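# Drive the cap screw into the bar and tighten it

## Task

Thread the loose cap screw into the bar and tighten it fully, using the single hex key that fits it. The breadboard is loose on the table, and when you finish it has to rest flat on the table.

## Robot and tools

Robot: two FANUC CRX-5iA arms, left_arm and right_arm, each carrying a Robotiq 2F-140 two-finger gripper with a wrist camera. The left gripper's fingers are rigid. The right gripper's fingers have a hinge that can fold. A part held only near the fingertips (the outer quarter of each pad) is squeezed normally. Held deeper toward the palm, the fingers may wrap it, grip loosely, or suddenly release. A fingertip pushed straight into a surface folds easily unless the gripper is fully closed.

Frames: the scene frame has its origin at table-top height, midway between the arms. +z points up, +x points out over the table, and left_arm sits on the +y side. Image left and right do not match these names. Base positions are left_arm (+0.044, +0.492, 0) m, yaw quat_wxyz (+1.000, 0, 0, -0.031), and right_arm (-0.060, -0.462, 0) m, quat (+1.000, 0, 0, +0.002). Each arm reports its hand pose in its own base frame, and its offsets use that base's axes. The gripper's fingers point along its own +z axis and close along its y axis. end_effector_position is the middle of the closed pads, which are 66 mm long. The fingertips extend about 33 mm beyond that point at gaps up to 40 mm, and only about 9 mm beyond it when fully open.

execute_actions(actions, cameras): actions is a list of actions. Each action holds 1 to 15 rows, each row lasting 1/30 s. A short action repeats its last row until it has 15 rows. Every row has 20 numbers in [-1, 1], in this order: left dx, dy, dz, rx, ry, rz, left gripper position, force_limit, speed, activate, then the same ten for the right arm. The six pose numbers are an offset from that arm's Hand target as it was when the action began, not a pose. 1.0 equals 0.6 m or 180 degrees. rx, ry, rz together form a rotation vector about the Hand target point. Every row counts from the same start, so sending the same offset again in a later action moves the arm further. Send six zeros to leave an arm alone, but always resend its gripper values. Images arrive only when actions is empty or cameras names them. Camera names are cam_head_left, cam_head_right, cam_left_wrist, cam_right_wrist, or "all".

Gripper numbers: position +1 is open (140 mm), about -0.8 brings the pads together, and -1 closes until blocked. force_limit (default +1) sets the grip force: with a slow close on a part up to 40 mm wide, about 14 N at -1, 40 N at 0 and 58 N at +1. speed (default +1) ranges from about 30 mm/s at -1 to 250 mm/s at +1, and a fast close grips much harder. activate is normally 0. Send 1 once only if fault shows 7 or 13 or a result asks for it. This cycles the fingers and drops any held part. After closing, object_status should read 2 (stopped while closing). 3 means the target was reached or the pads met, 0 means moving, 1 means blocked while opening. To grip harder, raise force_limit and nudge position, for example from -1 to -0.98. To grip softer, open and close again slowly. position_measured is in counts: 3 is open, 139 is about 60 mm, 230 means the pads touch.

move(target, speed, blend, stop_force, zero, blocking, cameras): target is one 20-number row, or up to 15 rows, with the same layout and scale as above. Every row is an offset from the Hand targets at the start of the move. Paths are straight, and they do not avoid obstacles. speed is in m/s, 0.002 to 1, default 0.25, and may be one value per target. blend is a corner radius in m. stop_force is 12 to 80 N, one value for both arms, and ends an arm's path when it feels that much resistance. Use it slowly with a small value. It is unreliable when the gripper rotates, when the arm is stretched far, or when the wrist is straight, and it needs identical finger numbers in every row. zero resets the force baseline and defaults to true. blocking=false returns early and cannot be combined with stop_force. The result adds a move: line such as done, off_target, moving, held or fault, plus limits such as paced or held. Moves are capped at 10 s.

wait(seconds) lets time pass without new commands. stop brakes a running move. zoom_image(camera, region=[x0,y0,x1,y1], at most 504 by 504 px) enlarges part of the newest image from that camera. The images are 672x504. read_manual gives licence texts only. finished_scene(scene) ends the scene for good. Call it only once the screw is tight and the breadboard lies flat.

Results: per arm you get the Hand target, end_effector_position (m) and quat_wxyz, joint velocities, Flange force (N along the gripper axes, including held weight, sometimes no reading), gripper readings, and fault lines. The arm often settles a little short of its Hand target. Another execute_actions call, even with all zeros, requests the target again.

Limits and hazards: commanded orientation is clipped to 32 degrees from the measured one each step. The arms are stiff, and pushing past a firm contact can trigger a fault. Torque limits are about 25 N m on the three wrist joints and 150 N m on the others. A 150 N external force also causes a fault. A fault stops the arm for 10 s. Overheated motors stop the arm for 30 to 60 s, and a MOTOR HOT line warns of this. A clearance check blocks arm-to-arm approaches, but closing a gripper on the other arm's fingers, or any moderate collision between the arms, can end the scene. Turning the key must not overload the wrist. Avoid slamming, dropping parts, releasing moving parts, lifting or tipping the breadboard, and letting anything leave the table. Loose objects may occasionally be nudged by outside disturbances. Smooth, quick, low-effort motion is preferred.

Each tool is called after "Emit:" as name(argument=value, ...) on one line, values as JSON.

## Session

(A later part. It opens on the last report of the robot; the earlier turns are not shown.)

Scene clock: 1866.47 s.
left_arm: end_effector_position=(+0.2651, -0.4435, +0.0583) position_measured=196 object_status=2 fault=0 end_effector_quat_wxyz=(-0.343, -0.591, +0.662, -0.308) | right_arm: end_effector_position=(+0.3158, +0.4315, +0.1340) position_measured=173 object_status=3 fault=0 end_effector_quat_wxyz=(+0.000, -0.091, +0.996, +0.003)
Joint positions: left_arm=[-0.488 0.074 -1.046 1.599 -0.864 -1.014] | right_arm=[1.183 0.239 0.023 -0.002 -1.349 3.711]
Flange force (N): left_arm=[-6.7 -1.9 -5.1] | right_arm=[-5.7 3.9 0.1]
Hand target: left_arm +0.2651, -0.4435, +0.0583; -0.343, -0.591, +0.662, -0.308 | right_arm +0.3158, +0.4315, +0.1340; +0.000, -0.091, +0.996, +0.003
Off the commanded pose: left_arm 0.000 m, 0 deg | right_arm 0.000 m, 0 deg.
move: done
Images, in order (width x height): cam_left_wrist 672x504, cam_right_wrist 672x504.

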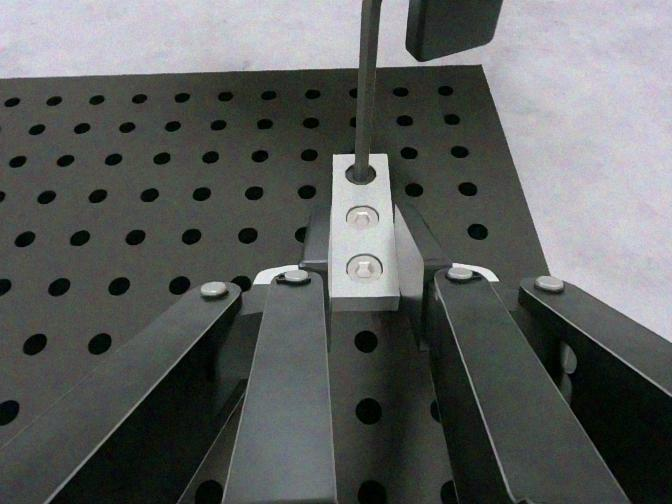

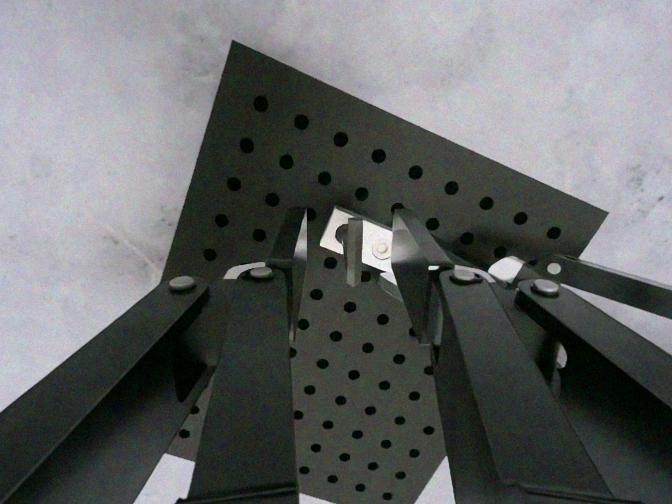

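Emit:
move(target=[0,0,0,0,0,0,-1,1,-1,0, 0,0.0008,0.0008,0,0,-0.021,-0.35,1,-1,0], speed=0.05)

Emit:
execute_actions(actions=[[[0,0,0,0,0,0,-1,1,-1,0, 0,0,0,0,0,0,-1,1,0.7,0]],[[0,0,0,0,0,0,-1,1,-1,0, 0,0,0,0,0,0,-1,1,0.7,0]],[[0,0,0,0,0,0,-1,1,-1,0, 0,0,0,0,0,0,-1,1,0.7,0]]], cameras=["cam_right_wrist", "cam_left_wrist"])

Emit:
zoom_image(camera="cam_right_wrist", region=[270, 170, 440, 310])

Scene clock: 1875.50 s.
left_arm: end_effector_position=(+0.2651, -0.4435, +0.0583) position_measured=196 object_status=2 fault=0 end_effector_quat_wxyz=(-0.343, -0.591, +0.662, -0.308) | right_arm: end_effector_position=(+0.3158, +0.4320, +0.1344) position_measured=173 object_status=3 fault=0 end_effector_quat_wxyz=(+0.000, -0.058, +0.998, +0.003)
Joint positions: left_arm=[-0.488 0.074 -1.046 1.599 -0.864 -1.014] | right_arm=[1.184 0.24 0.024 -0.002 -1.35 3.645]
Flange force (N): left_arm=[-6.5 -2.5 -5.4] | right_arm=[-4.6 3.7 0.2]
Hand target: left_arm +0.2651, -0.4435, +0.0583; -0.343, -0.591, +0.662, -0.308 | right_arm +0.3158, +0.4320, +0.1344; +0.000, -0.058, +0.998, +0.003
Off the commanded pose: left_arm 0.000 m, 0 deg | right_arm 0.000 m, 0 deg.
move: done

Scene clock: 1877.20 s.
left_arm: end_effector_position=(+0.2651, -0.4435, +0.0583) position_measured=196 object_status=2 fault=0 end_effector_quat_wxyz=(-0.343, -0.591, +0.662, -0.308) | right_arm: end_effector_position=(+0.3158, +0.4320, +0.1344) position_measured=227 object_status=2 fault=0 end_effector_quat_wxyz=(+0.000, -0.058, +0.998, +0.003)
Joint positions: left_arm=[-0.488 0.074 -1.046 1.599 -0.864 -1.014] | right_arm=[1.184 0.24 0.024 -0.002 -1.35 3.645]
Flange force (N): left_arm=[-7.2 -2.3 -3.2] | right_arm=[-5.2 4.8 -7.8]
Flange force at the end of the 1st action (N): left_arm=[-7.3 -2.9 -4.2] | right_arm=[-5.5 6.1 -7.2]
Flange force at the end of the 2nd action (N): left_arm=[-7.3 -2.5 -3.6] | right_arm=[-4.4 5.2 -7.1]
Hand target: left_arm +0.2651, -0.4435, +0.0583; -0.343, -0.591, +0.662, -0.308 | right_arm +0.3158, +0.4320, +0.1344; +0.000, -0.058, +0.998, +0.003
Off the commanded pose: left_arm 0.000 m, 0 deg | right_arm 0.000 m, 0 deg.
Images, in order (width x height): cam_left_wrist 672x504, cam_right_wrist 672x504.

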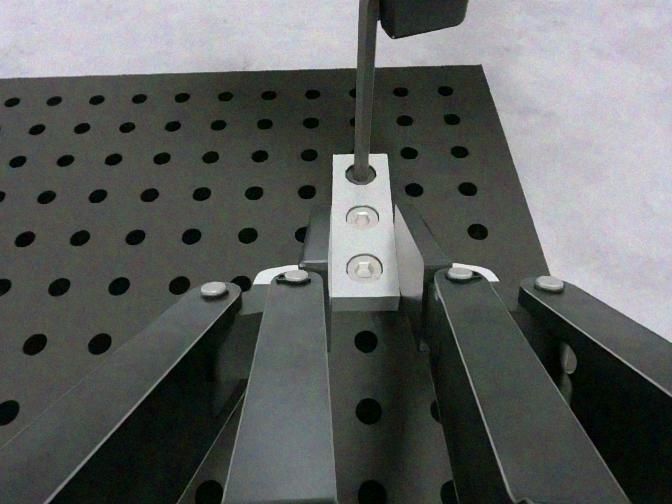

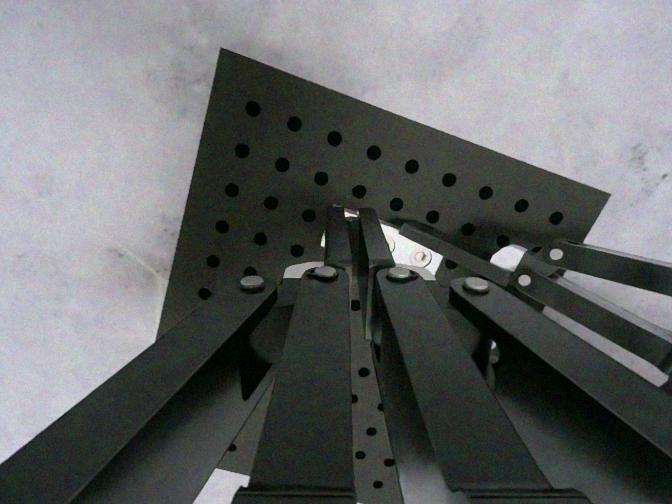

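Scaled by 2.965 from the camera's image (finer frame: 960x720).

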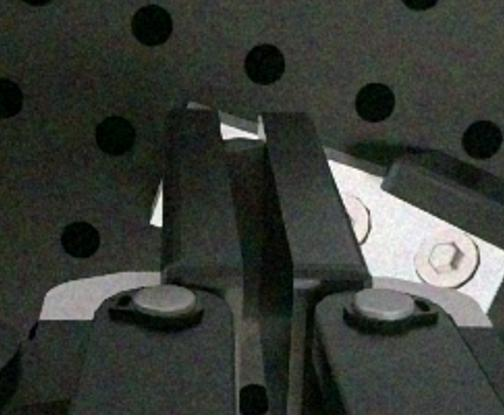

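Emit:
move(target=[0,0,0,0,0,0,-1,1,-1,0, 0,0.006,0,0,0,-0.0833,-1,1,0.7,0], speed=0.1, cameras=["cam_right_wrist", "cam_left_wrist"])

Emit:
zoom_image(camera="cam_right_wrist", region=[270, 170, 440, 310])

Scene clock: 1881.90 s.
left_arm: end_effector_position=(+0.2651, -0.4435, +0.0583) position_measured=196 object_status=2 fault=0 end_effector_quat_wxyz=(-0.343, -0.591, +0.662, -0.308) | right_arm: end_effector_position=(+0.3158, +0.4356, +0.1344) position_measured=227 object_status=2 fault=0 end_effector_quat_wxyz=(+0.001, +0.073, +0.997, +0.003)
Joint positions: left_arm=[-0.488 0.074 -1.046 1.599 -0.864 -1.014] | right_arm=[1.187 0.246 0.032 -0.001 -1.35 3.379]
Flange force (N): left_arm=[-8.5 -2.2 -2.9] | right_arm=[-0.3 3.4 -25.0]
Hand target: left_arm +0.2651, -0.4435, +0.0583; -0.343, -0.591, +0.662, -0.308 | right_arm +0.3158, +0.4356, +0.1344; +0.001, +0.073, +0.997, +0.003
Off the commanded pose: left_arm 0.000 m, 0 deg | right_arm 0.000 m, 0 deg.
move: done
Images, in order (width x height): cam_left_wrist 672x504, cam_right_wrist 672x504.

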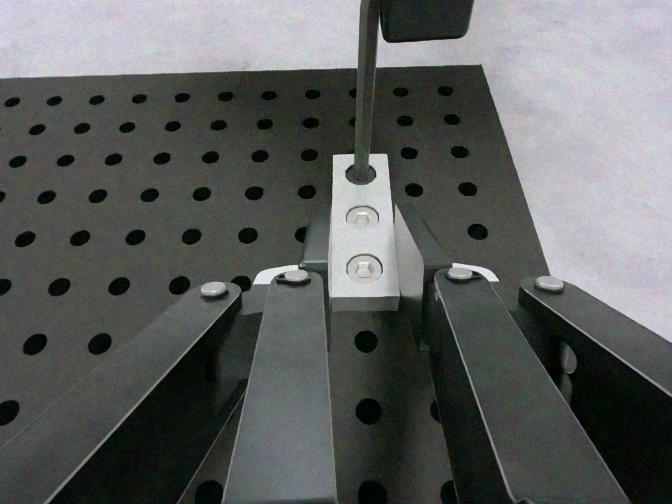

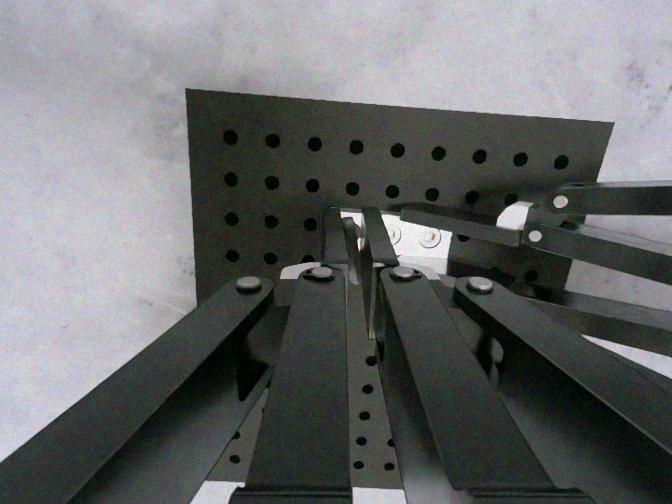

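Scaled by 2.965 from the camera's image (finer frame: 960x720).

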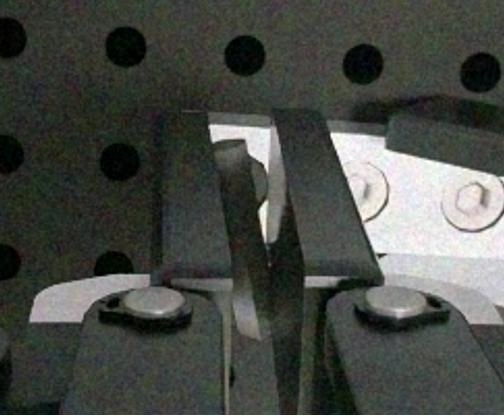

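Emit:
move(target=[0,0,0,0,0,0,-1,1,-1,0, 0.0015,0.0059,0.0005,0,0,-0.0833,-1,1,0.7,0], speed=0.1, cameras=["cam_right_wrist", "cam_left_wrist"])

Emit:
zoom_image(camera="cam_right_wrist", region=[270, 170, 440, 310])

Scene clock: 1898.67 s.
left_arm: end_effector_position=(+0.2651, -0.4435, +0.0583) position_measured=196 object_status=2 fault=0 end_effector_quat_wxyz=(-0.343, -0.591, +0.662, -0.308) | right_arm: end_effector_position=(+0.3167, +0.4392, +0.1347) position_measured=227 object_status=2 fault=0 end_effector_quat_wxyz=(+0.001, +0.202, +0.979, +0.003)
Joint positions: left_arm=[-0.488 0.074 -1.046 1.599 -0.864 -1.014] | right_arm=[1.189 0.254 0.042 0.001 -1.353 3.115]
Flange force (N): left_arm=[-7.8 -1.7 -7.1] | right_arm=[4.9 -3.6 -22.4]
Hand target: left_arm +0.2651, -0.4435, +0.0583; -0.343, -0.591, +0.662, -0.308 | right_arm +0.3167, +0.4392, +0.1347; +0.001, +0.203, +0.979, +0.003
Off the commanded pose: left_arm 0.000 m, 0 deg | right_arm 0.000 m, 0 deg.
move: done
Images, in order (width x height): cam_left_wrist 672x504, cam_right_wrist 672x504.

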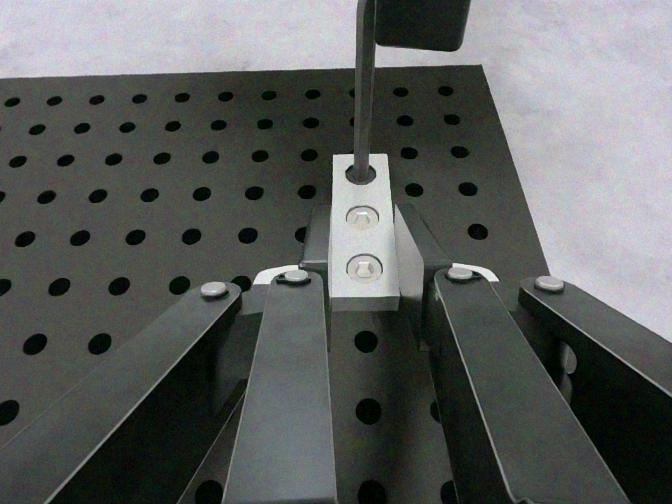

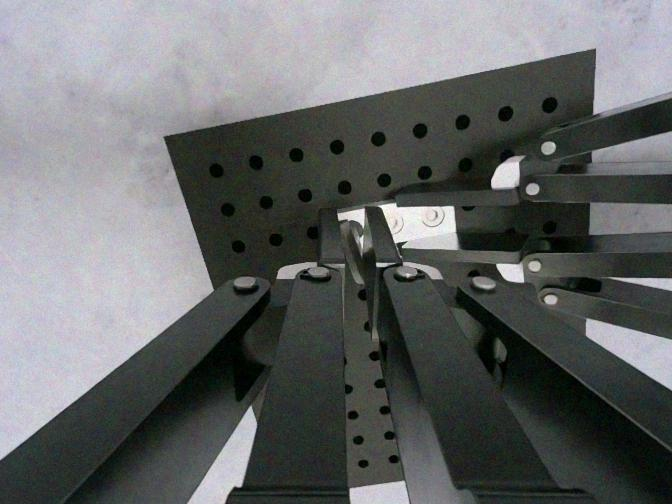

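Scaled by 2.965 from the camera's image (finer frame: 960x720).

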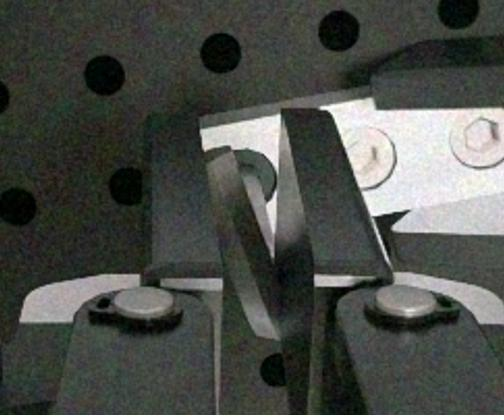

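Emit:
move(target=[0,0,0,0,0,0,-1,1,-1,0, 0.003,0.0053,0,0,0,-0.0833,-1,1,0.7,0], speed=0.1, cameras=["cam_right_wrist"])

Emit:
zoom_image(camera="cam_right_wrist", region=[270, 170, 440, 310])

Scene clock: 1908.10 s.
left_arm: end_effector_position=(+0.2651, -0.4435, +0.0583) position_measured=196 object_status=2 fault=0 end_effector_quat_wxyz=(-0.343, -0.591, +0.662, -0.308) | right_arm: end_effector_position=(+0.3186, +0.4423, +0.1347) position_measured=227 object_status=2 fault=0 end_effector_quat_wxyz=(+0.001, +0.329, +0.944, +0.003)
Joint positions: left_arm=[-0.488 0.074 -1.046 1.599 -0.864 -1.014] | right_arm=[1.189 0.263 0.053 0.003 -1.355 2.853]
Flange force (N): left_arm=[-8.8 -3.8 -4.3] | right_arm=[19.0 -12.7 -42.9]
Hand target: left_arm +0.2651, -0.4435, +0.0583; -0.343, -0.591, +0.662, -0.308 | right_arm +0.3185, +0.4423, +0.1347; +0.001, +0.329, +0.944, +0.003
Off the commanded pose: left_arm 0.000 m, 0 deg | right_arm 0.000 m, 0 deg.
move: done

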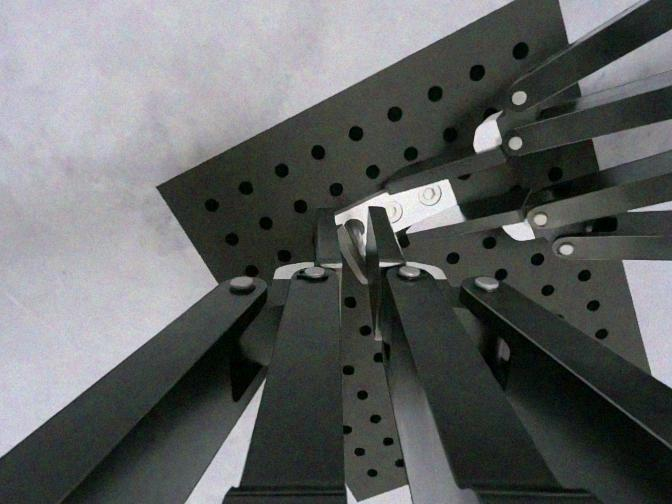

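Scaled by 2.965 from the camera's image (finer frame: 960x720).

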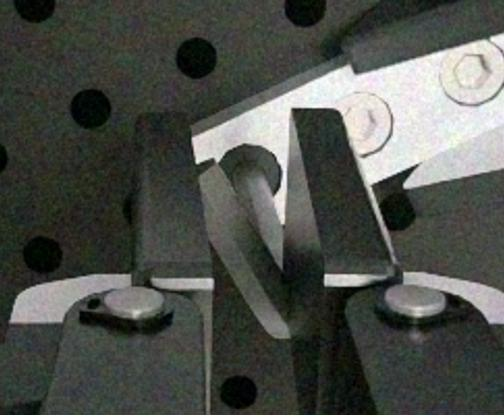

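Emit:
move(target=[0,0,0,0,0,0,-1,1,-1,0, -0.0016,-0.0028,0.0006,0,0,0.05,-1,1,0.7,0], speed=0.15)

Emit:
execute_actions(actions=[[[0,0,0,0,0,0,-1,1,-1,0, 0,0,0,0,0,0,-0.5,1,-1,0]],[[0,0,0,0,0,0,-1,1,-1,0, 0,0,0,0,0,0,-0.5,1,-1,0]]])

Emit:
move(target=[0,0,0,0,0,0,-1,1,-1,0, -0.0023,-0.0052,0,0,0,0.0722,-0.5,1,-1,0], speed=0.15, cameras=["cam_right_wrist", "cam_left_wrist"])

Emit:
zoom_image(camera="cam_right_wrist", region=[270, 170, 440, 310])

Scene clock: 1916.80 s.
left_arm: end_effector_position=(+0.2651, -0.4435, +0.0583) position_measured=196 object_status=2 fault=0 end_effector_quat_wxyz=(-0.343, -0.591, +0.662, -0.308) | right_arm: end_effector_position=(+0.3175, +0.4406, +0.1350) position_measured=227 object_status=2 fault=0 end_effector_quat_wxyz=(+0.001, +0.253, +0.967, +0.003)
Joint positions: left_arm=[-0.488 0.074 -1.046 1.599 -0.864 -1.014] | right_arm=[1.189 0.258 0.047 0.002 -1.354 3.01]
Flange force (N): left_arm=[-5.7 -1.7 -7.5] | right_arm=[10.1 6.6 0.2]
Hand target: left_arm +0.2651, -0.4435, +0.0583; -0.343, -0.591, +0.662, -0.308 | right_arm +0.3176, +0.4407, +0.1351; +0.001, +0.253, +0.967, +0.003
Off the commanded pose: left_arm 0.000 m, 0 deg | right_arm 0.000 m, 0 deg.
move: done

Scene clock: 1918.00 s.
left_arm: end_effector_position=(+0.2651, -0.4435, +0.0583) position_measured=196 object_status=2 fault=0 end_effector_quat_wxyz=(-0.343, -0.591, +0.662, -0.308) | right_arm: end_effector_position=(+0.3176, +0.4407, +0.1351) position_measured=192 object_status=3 fault=0 end_effector_quat_wxyz=(+0.001, +0.253, +0.967, +0.003)
Joint positions: left_arm=[-0.488 0.074 -1.046 1.599 -0.864 -1.014] | right_arm=[1.189 0.258 0.048 0.002 -1.354 3.01]
Flange force (N): left_arm=[-7.8 -1.7 -4.6] | right_arm=[-1.6 4.6 0.7]
Flange force at the end of the 1st action (N): left_arm=[-7.0 -1.7 -8.2] | right_arm=[0.5 -0.2 7.4]
Hand target: left_arm +0.2651, -0.4435, +0.0583; -0.343, -0.591, +0.662, -0.308 | right_arm +0.3176, +0.4407, +0.1351; +0.001, +0.253, +0.967, +0.003
Off the commanded pose: left_arm 0.000 m, 0 deg | right_arm 0.000 m, 0 deg.

Scene clock: 1919.23 s.
left_arm: end_effector_position=(+0.2651, -0.4435, +0.0583) position_measured=196 object_status=2 fault=0 end_effector_quat_wxyz=(-0.343, -0.591, +0.662, -0.308) | right_arm: end_effector_position=(+0.3162, +0.4376, +0.1351) position_measured=192 object_status=3 fault=0 end_effector_quat_wxyz=(+0.001, +0.142, +0.990, +0.003)
Joint positions: left_arm=[-0.488 0.074 -1.046 1.599 -0.864 -1.014] | right_arm=[1.188 0.25 0.038 0 -1.353 3.238]
Flange force (N): left_arm=[-7.7 -1.9 -4.1] | right_arm=[-2.9 4.7 0.7]
Hand target: left_arm +0.2651, -0.4435, +0.0583; -0.343, -0.591, +0.662, -0.308 | right_arm +0.3162, +0.4375, +0.1351; +0.001, +0.142, +0.990, +0.003
Off the commanded pose: left_arm 0.000 m, 0 deg | right_arm 0.000 m, 0 deg.
move: done
Images, in order (width x height): cam_left_wrist 672x504, cam_right_wrist 672x504.

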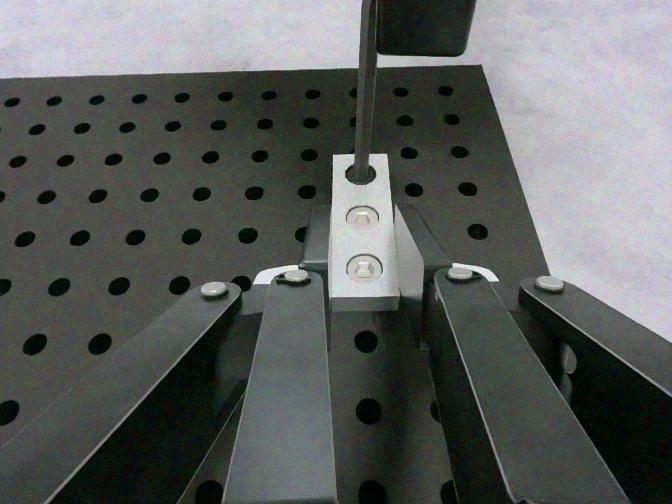

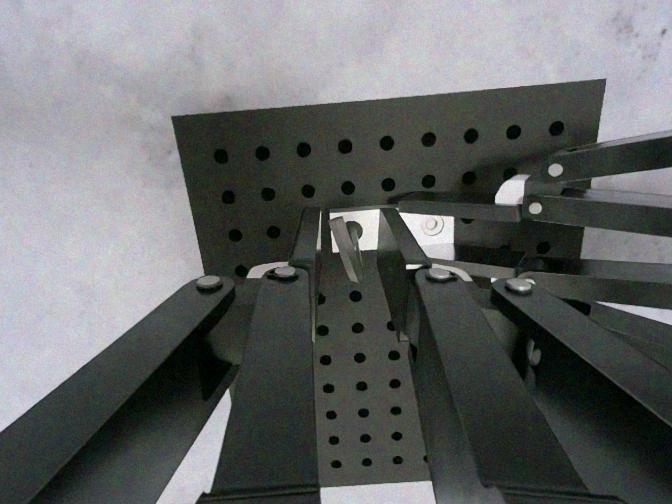

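Scaled by 2.965 from the camera's image (finer frame: 960x720).

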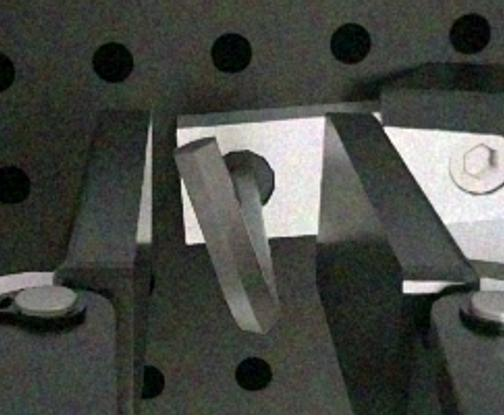

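Emit:
move(target=[0,0,0,0,0,0,-1,1,-1,0, -0.0009,-0.0059,-0.0015,0,0,0.111,-0.5,1,-1,0], speed=0.15, cameras=["cam_right_wrist"])

Emit:
zoom_image(camera="cam_right_wrist", region=[270, 170, 440, 310])

Emit:
execute_actions(actions=[[[0,0,0,0,0,0,-1,1,-1,0, 0,0,0,0,0,0,-1,1,1,0]],[[0,0,0,0,0,0,-1,1,-1,0, 0,0,0,0,0,0,-1,1,1,0]]])

Emit:
move(target=[0,0,0,0,0,0,-1,1,-1,0, 0.0003,0.0065,0,0,0,-0.0833,-1,1,1,0], speed=0.1)

Emit:
move(target=[0,0,0,0,0,0,-1,1,-1,0, 0.0018,0.0064,0.0003,0,0,-0.0833,-1,1,1,0], speed=0.1, cameras=["cam_right_wrist", "cam_left_wrist"])

Emit:
zoom_image(camera="cam_right_wrist", region=[270, 170, 440, 310])

Scene clock: 1946.83 s.
left_arm: end_effector_position=(+0.2651, -0.4435, +0.0583) position_measured=196 object_status=2 fault=0 end_effector_quat_wxyz=(-0.343, -0.591, +0.662, -0.308) | right_arm: end_effector_position=(+0.3156, +0.4340, +0.1342) position_measured=192 object_status=3 fault=0 end_effector_quat_wxyz=(+0.000, -0.031, +1.000, +0.003)
Joint positions: left_arm=[-0.488 0.074 -1.046 1.599 -0.864 -1.014] | right_arm=[1.186 0.243 0.028 -0.002 -1.35 3.59]
Flange force (N): left_arm=[-8.0 -2.0 -4.2] | right_arm=[-5.1 5.1 0.3]
Hand target: left_arm +0.2651, -0.4435, +0.0583; -0.343, -0.591, +0.662, -0.308 | right_arm +0.3156, +0.4340, +0.1342; +0.000, -0.032, +0.999, +0.003
Off the commanded pose: left_arm 0.000 m, 0 deg | right_arm 0.000 m, 0 deg.
move: done

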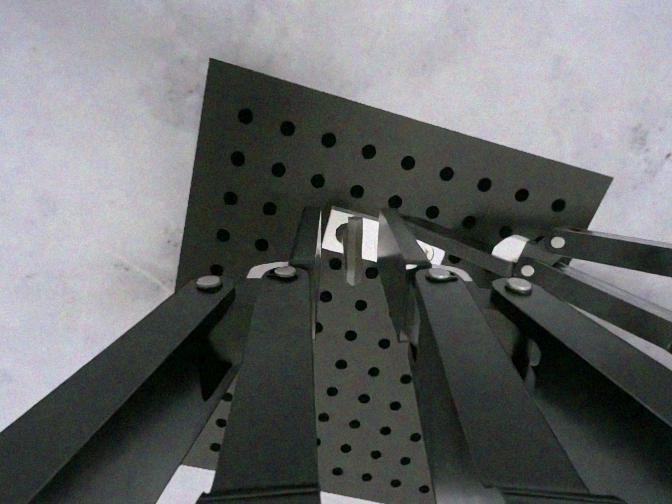

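Scaled by 2.965 from the camera's image (finer frame: 960x720).

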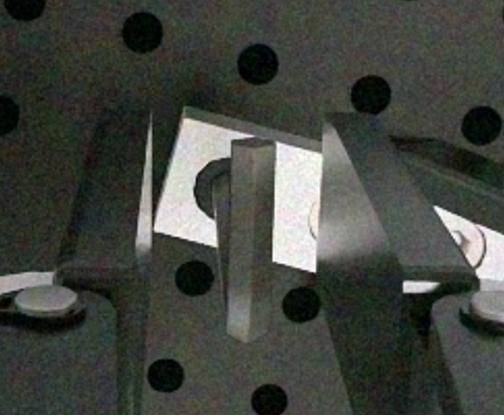

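Scene clock: 1948.03 s.
left_arm: end_effector_position=(+0.2651, -0.4435, +0.0583) position_measured=196 object_status=2 fault=0 end_effector_quat_wxyz=(-0.343, -0.591, +0.662, -0.308) | right_arm: end_effector_position=(+0.3156, +0.4340, +0.1342) position_measured=228 object_status=2 fault=0 end_effector_quat_wxyz=(+0.000, -0.032, +0.999, +0.003)
Joint positions: left_arm=[-0.488 0.074 -1.046 1.599 -0.864 -1.014] | right_arm=[1.186 0.243 0.028 -0.002 -1.35 3.59]
Flange force (N): left_arm=[-8.0 -2.1 -2.4] | right_arm=[-3.2 4.5 -10.7]
Flange force at the end of the 1st action (N): left_arm=[-7.8 -1.5 -3.0] | right_arm=[-4.1 4.0 -7.4]
Hand target: left_arm +0.2651, -0.4435, +0.0583; -0.343, -0.591, +0.662, -0.308 | right_arm +0.3156, +0.4340, +0.1342; +0.000, -0.032, +0.999, +0.003
Off the commanded pose: left_arm 0.000 m, 0 deg | right_arm 0.000 m, 0 deg.

Scene clock: 1949.80 s.
left_arm: end_effector_position=(+0.2651, -0.4435, +0.0583) position_measured=196 object_status=2 fault=0 end_effector_quat_wxyz=(-0.343, -0.591, +0.662, -0.308) | right_arm: end_effector_position=(+0.3158, +0.4379, +0.1342) position_measured=228 object_status=2 fault=0 end_effector_quat_wxyz=(+0.001, +0.099, +0.995, +0.003)
Joint positions: left_arm=[-0.488 0.074 -1.046 1.599 -0.864 -1.014] | right_arm=[1.189 0.251 0.037 0 -1.351 3.325]
Flange force (N): left_arm=[-9.4 -2.1 -3.3] | right_arm=[0.1 0.3 -24.4]
Hand target: left_arm +0.2651, -0.4435, +0.0583; -0.343, -0.591, +0.662, -0.308 | right_arm +0.3158, +0.4379, +0.1342; +0.001, +0.099, +0.995, +0.003
Off the commanded pose: left_arm 0.000 m, 0 deg | right_arm 0.000 m, 0 deg.
move: done

Scene clock: 1951.53 s.
left_arm: end_effector_position=(+0.2651, -0.4435, +0.0583) position_measured=196 object_status=2 fault=0 end_effector_quat_wxyz=(-0.343, -0.591, +0.662, -0.308) | right_arm: end_effector_position=(+0.3169, +0.4417, +0.1344) position_measured=228 object_status=2 fault=0 end_effector_quat_wxyz=(+0.001, +0.228, +0.974, +0.003)
Joint positions: left_arm=[-0.488 0.074 -1.046 1.599 -0.864 -1.014] | right_arm=[1.191 0.26 0.048 0.001 -1.353 3.061]
Flange force (N): left_arm=[-9.1 -1.3 -7.9] | right_arm=[2.8 -8.7 -27.4]
Hand target: left_arm +0.2651, -0.4435, +0.0583; -0.343, -0.591, +0.662, -0.308 | right_arm +0.3169, +0.4417, +0.1344; +0.001, +0.228, +0.974, +0.003
Off the commanded pose: left_arm 0.000 m, 0 deg | right_arm 0.000 m, 0 deg.
move: done
Images, in order (width x height): cam_left_wrist 672x504, cam_right_wrist 672x504.

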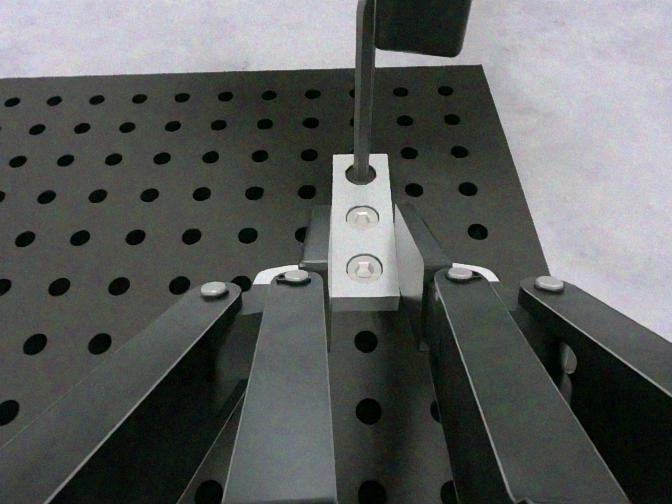

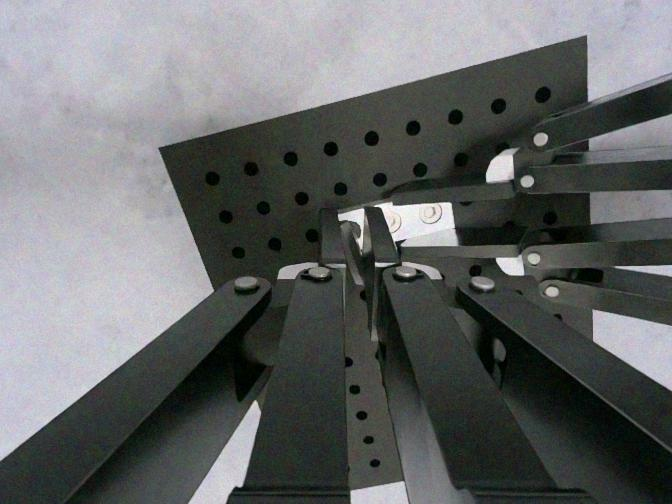

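Scaled by 2.965 from the camera's image (finer frame: 960x720).

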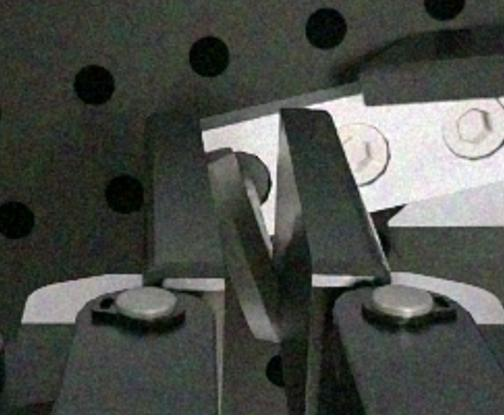

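Emit:
move(target=[0,0,0,0,0,0,-1,1,-1,0, -0.0016,-0.0046,0.0002,0,0,0.0667,-1,1,1,0], speed=0.15)

Emit:
execute_actions(actions=[[[0,0,0,0,0,0,-1,1,-1,0, 0,0,0,0,0,0,-0.45,1,-1,0]],[[0,0,0,0,0,0,-1,1,-1,0, 0,0,0,0,0,0,-0.45,1,-1,0]],[[0,0,0,0,0,0,-1,1,-1,0, 0,0,0,0,0,0,-0.45,1,-1,0]]])

Emit:
move(target=[0,0,0,0,0,0,-1,1,-1,0, 0,0,0.1,0,0,0,-0.45,1,-1,0], speed=0.1, cameras=["cam_right_wrist", "cam_left_wrist"])

Emit:
zoom_image(camera="cam_right_wrist", region=[270, 130, 440, 270])

Scene clock: 1977.50 s.
left_arm: end_effector_position=(+0.2651, -0.4435, +0.0583) position_measured=196 object_status=2 fault=0 end_effector_quat_wxyz=(-0.343, -0.591, +0.662, -0.308) | right_arm: end_effector_position=(+0.3159, +0.4390, +0.1345) position_measured=228 object_status=2 fault=0 end_effector_quat_wxyz=(+0.001, +0.125, +0.992, +0.003)
Joint positions: left_arm=[-0.488 0.074 -1.046 1.599 -0.864 -1.014] | right_arm=[1.19 0.253 0.04 0 -1.352 3.272]
Flange force (N): left_arm=[-6.3 -1.0 -7.6] | right_arm=[-3.4 7.3 3.7]
Hand target: left_arm +0.2651, -0.4435, +0.0583; -0.343, -0.591, +0.662, -0.308 | right_arm +0.3159, +0.4390, +0.1345; +0.001, +0.125, +0.992, +0.003
Off the commanded pose: left_arm 0.000 m, 0 deg | right_arm 0.000 m, 0 deg.
move: done

Scene clock: 1979.20 s.
left_arm: end_effector_position=(+0.2651, -0.4435, +0.0583) position_measured=196 object_status=2 fault=0 end_effector_quat_wxyz=(-0.343, -0.591, +0.662, -0.308) | right_arm: end_effector_position=(+0.3159, +0.4390, +0.1345) position_measured=186 object_status=3 fault=0 end_effector_quat_wxyz=(+0.001, +0.125, +0.992, +0.003)
Joint positions: left_arm=[-0.488 0.074 -1.046 1.599 -0.864 -1.014] | right_arm=[1.19 0.253 0.04 0 -1.352 3.272]
Flange force (N): left_arm=[-7.6 -1.9 -4.1] | right_arm=[-3.6 4.6 0.2]
Flange force at the end of the 1st action (N): left_arm=[-7.5 -1.9 -4.1] | right_arm=[-3.8 5.8 0.4]
Flange force at the end of the 2nd action (N): left_arm=[-7.5 -1.7 -4.0] | right_arm=[-3.4 5.5 0.3]
Hand target: left_arm +0.2651, -0.4435, +0.0583; -0.343, -0.591, +0.662, -0.308 | right_arm +0.3159, +0.4390, +0.1345; +0.001, +0.125, +0.992, +0.003
Off the commanded pose: left_arm 0.000 m, 0 deg | right_arm 0.000 m, 0 deg.

Scene clock: 1980.27 s.
left_arm: end_effector_position=(+0.2651, -0.4435, +0.0583) position_measured=196 object_status=2 fault=0 end_effector_quat_wxyz=(-0.343, -0.591, +0.662, -0.308) | right_arm: end_effector_position=(+0.3159, +0.4390, +0.1945) position_measured=186 object_status=3 fault=0 end_effector_quat_wxyz=(+0.001, +0.125, +0.992, +0.003)
Joint positions: left_arm=[-0.488 0.074 -1.046 1.599 -0.864 -1.014] | right_arm=[1.19 0.232 0.155 0 -1.488 3.272]
Flange force (N): left_arm=[-7.6 -2.2 -4.8] | right_arm=[-3.6 7.8 -1.5]
Hand target: left_arm +0.2651, -0.4435, +0.0583; -0.343, -0.591, +0.662, -0.308 | right_arm +0.3159, +0.4390, +0.1945; +0.001, +0.125, +0.992, +0.003
Off the commanded pose: left_arm 0.000 m, 0 deg | right_arm 0.000 m, 0 deg.
move: done
Images, in order (width x height): cam_left_wrist 672x504, cam_right_wrist 672x504.

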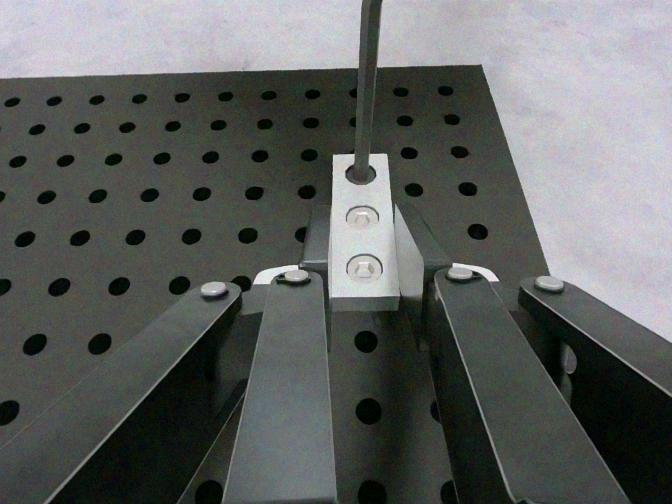

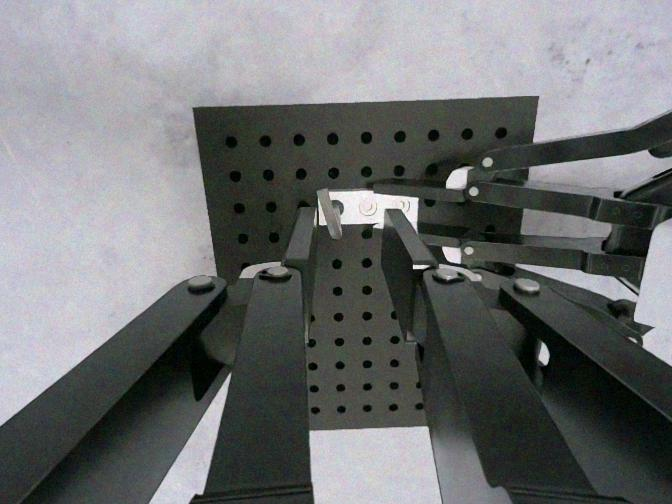

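Scaled by 2.965 from the camera's image (finer frame: 960x720).

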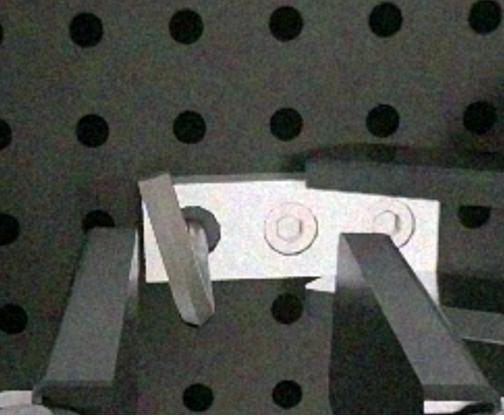

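Emit:
execute_actions(actions=[[[0,0,0,0,0,0,-0.2,1,-1,0, 0,0,0,0,0,0,-0.45,1,-1,0]],[[0,0,0,0,0,0,-0.2,1,-1,0, 0,0,0,0,0,0,-0.45,1,-1,0]],[[0,0,0,0,0,0,-0.2,1,-1,0, 0,0,0,0,0,0,-0.45,1,-1,0]]])

Emit:
move(target=[[0,0.0,0.02,0,0,0,-0.2,1,-1,0, 0,0,0.08,0,0,0,-0.45,1,-1,0],[0,0.15,0.14,0,0,0,-0.2,1,-1,0, -0.03,-0.2,0.1,0,0,0,-0.45,1,-1,0]], speed=[0.08,0.2], blend=[0.005,0], cameras=["cam_left_wrist", "cam_right_wrist", "cam_head_left"])

Scene clock: 1989.30 s.
left_arm: end_effector_position=(+0.2651, -0.4435, +0.0583) position_measured=154 object_status=3 fault=0 end_effector_quat_wxyz=(-0.343, -0.591, +0.662, -0.308) | right_arm: end_effector_position=(+0.3159, +0.4390, +0.1945) position_measured=186 object_status=3 fault=0 end_effector_quat_wxyz=(+0.001, +0.125, +0.992, +0.003)
Joint positions: left_arm=[-0.488 0.074 -1.046 1.599 -0.864 -1.014] | right_arm=[1.19 0.232 0.155 0 -1.488 3.272]
Flange force (N): left_arm=[-5.5 -0.9 10.6] | right_arm=[-3.7 5.4 -0.4]
Flange force at the end of the 1st action (N): left_arm=[-5.5 -0.8 10.2] | right_arm=[-3.7 5.8 -0.8]
Flange force at the end of the 2nd action (N): left_arm=[-6.0 -0.8 10.1] | right_arm=[-3.8 4.9 -0.3]
Hand target: left_arm +0.2651, -0.4435, +0.0583; -0.343, -0.591, +0.662, -0.308 | right_arm +0.3159, +0.4390, +0.1945; +0.001, +0.125, +0.992, +0.003
Off the commanded pose: left_arm 0.000 m, 0 deg | right_arm 0.000 m, 0 deg.

Scene clock: 1991.30 s.
left_arm: end_effector_position=(+0.2651, -0.3535, +0.1422) position_measured=154 object_status=3 fault=0 end_effector_quat_wxyz=(-0.343, -0.591, +0.662, -0.308) | right_arm: end_effector_position=(+0.2979, +0.3190, +0.2545) position_measured=186 object_status=3 fault=0 end_effector_quat_wxyz=(+0.001, +0.125, +0.992, +0.003)
Joint positions: left_arm=[-0.001 -0.189 -1.018 1.061 -1.199 -0.77] | right_arm=[1.122 -0.037 0.001 0 -1.603 3.34]
Flange force (N): left_arm=[-4.0 -3.7 8.5] | right_arm=[-3.5 3.6 -0.7]
Hand target: left_arm +0.2651, -0.3535, +0.1423; -0.343, -0.591, +0.662, -0.308 | right_arm +0.2979, +0.3190, +0.2545; +0.001, +0.125, +0.992, +0.003
Off the commanded pose: left_arm 0.000 m, 0 deg | right_arm 0.000 m, 0 deg.
move: done
Images, in order (width x height): cam_head_left 672x504, cam_left_wrist 672x504, cam_right_wrist 672x504.

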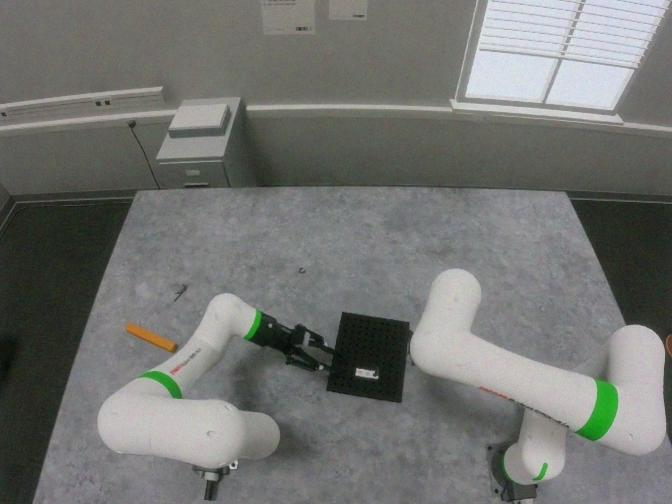

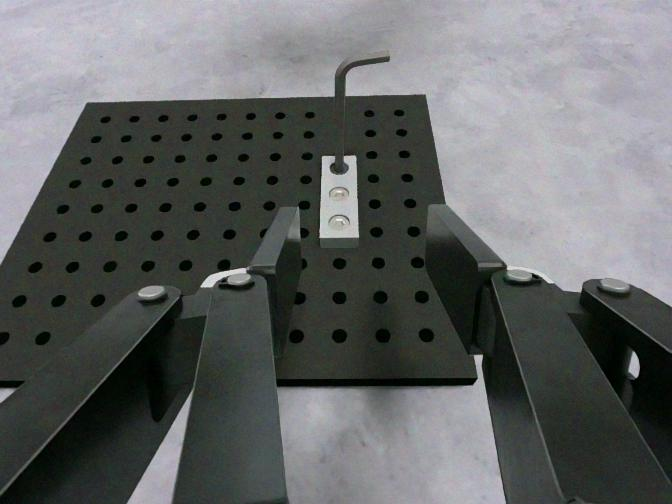

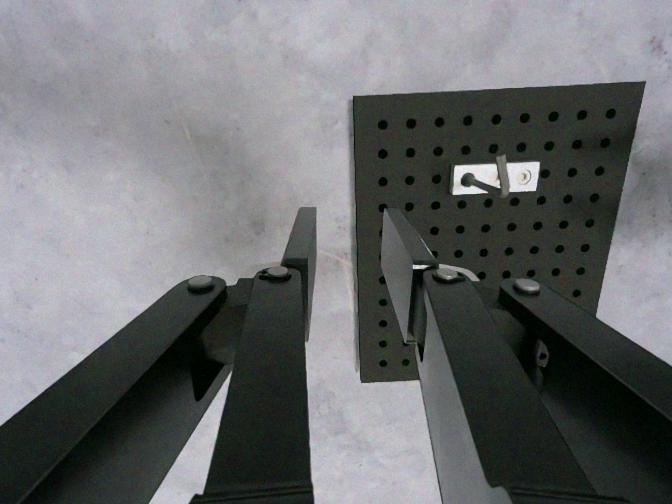

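Emit:
finished_scene(scene=1)

The scene is finished: the task was done.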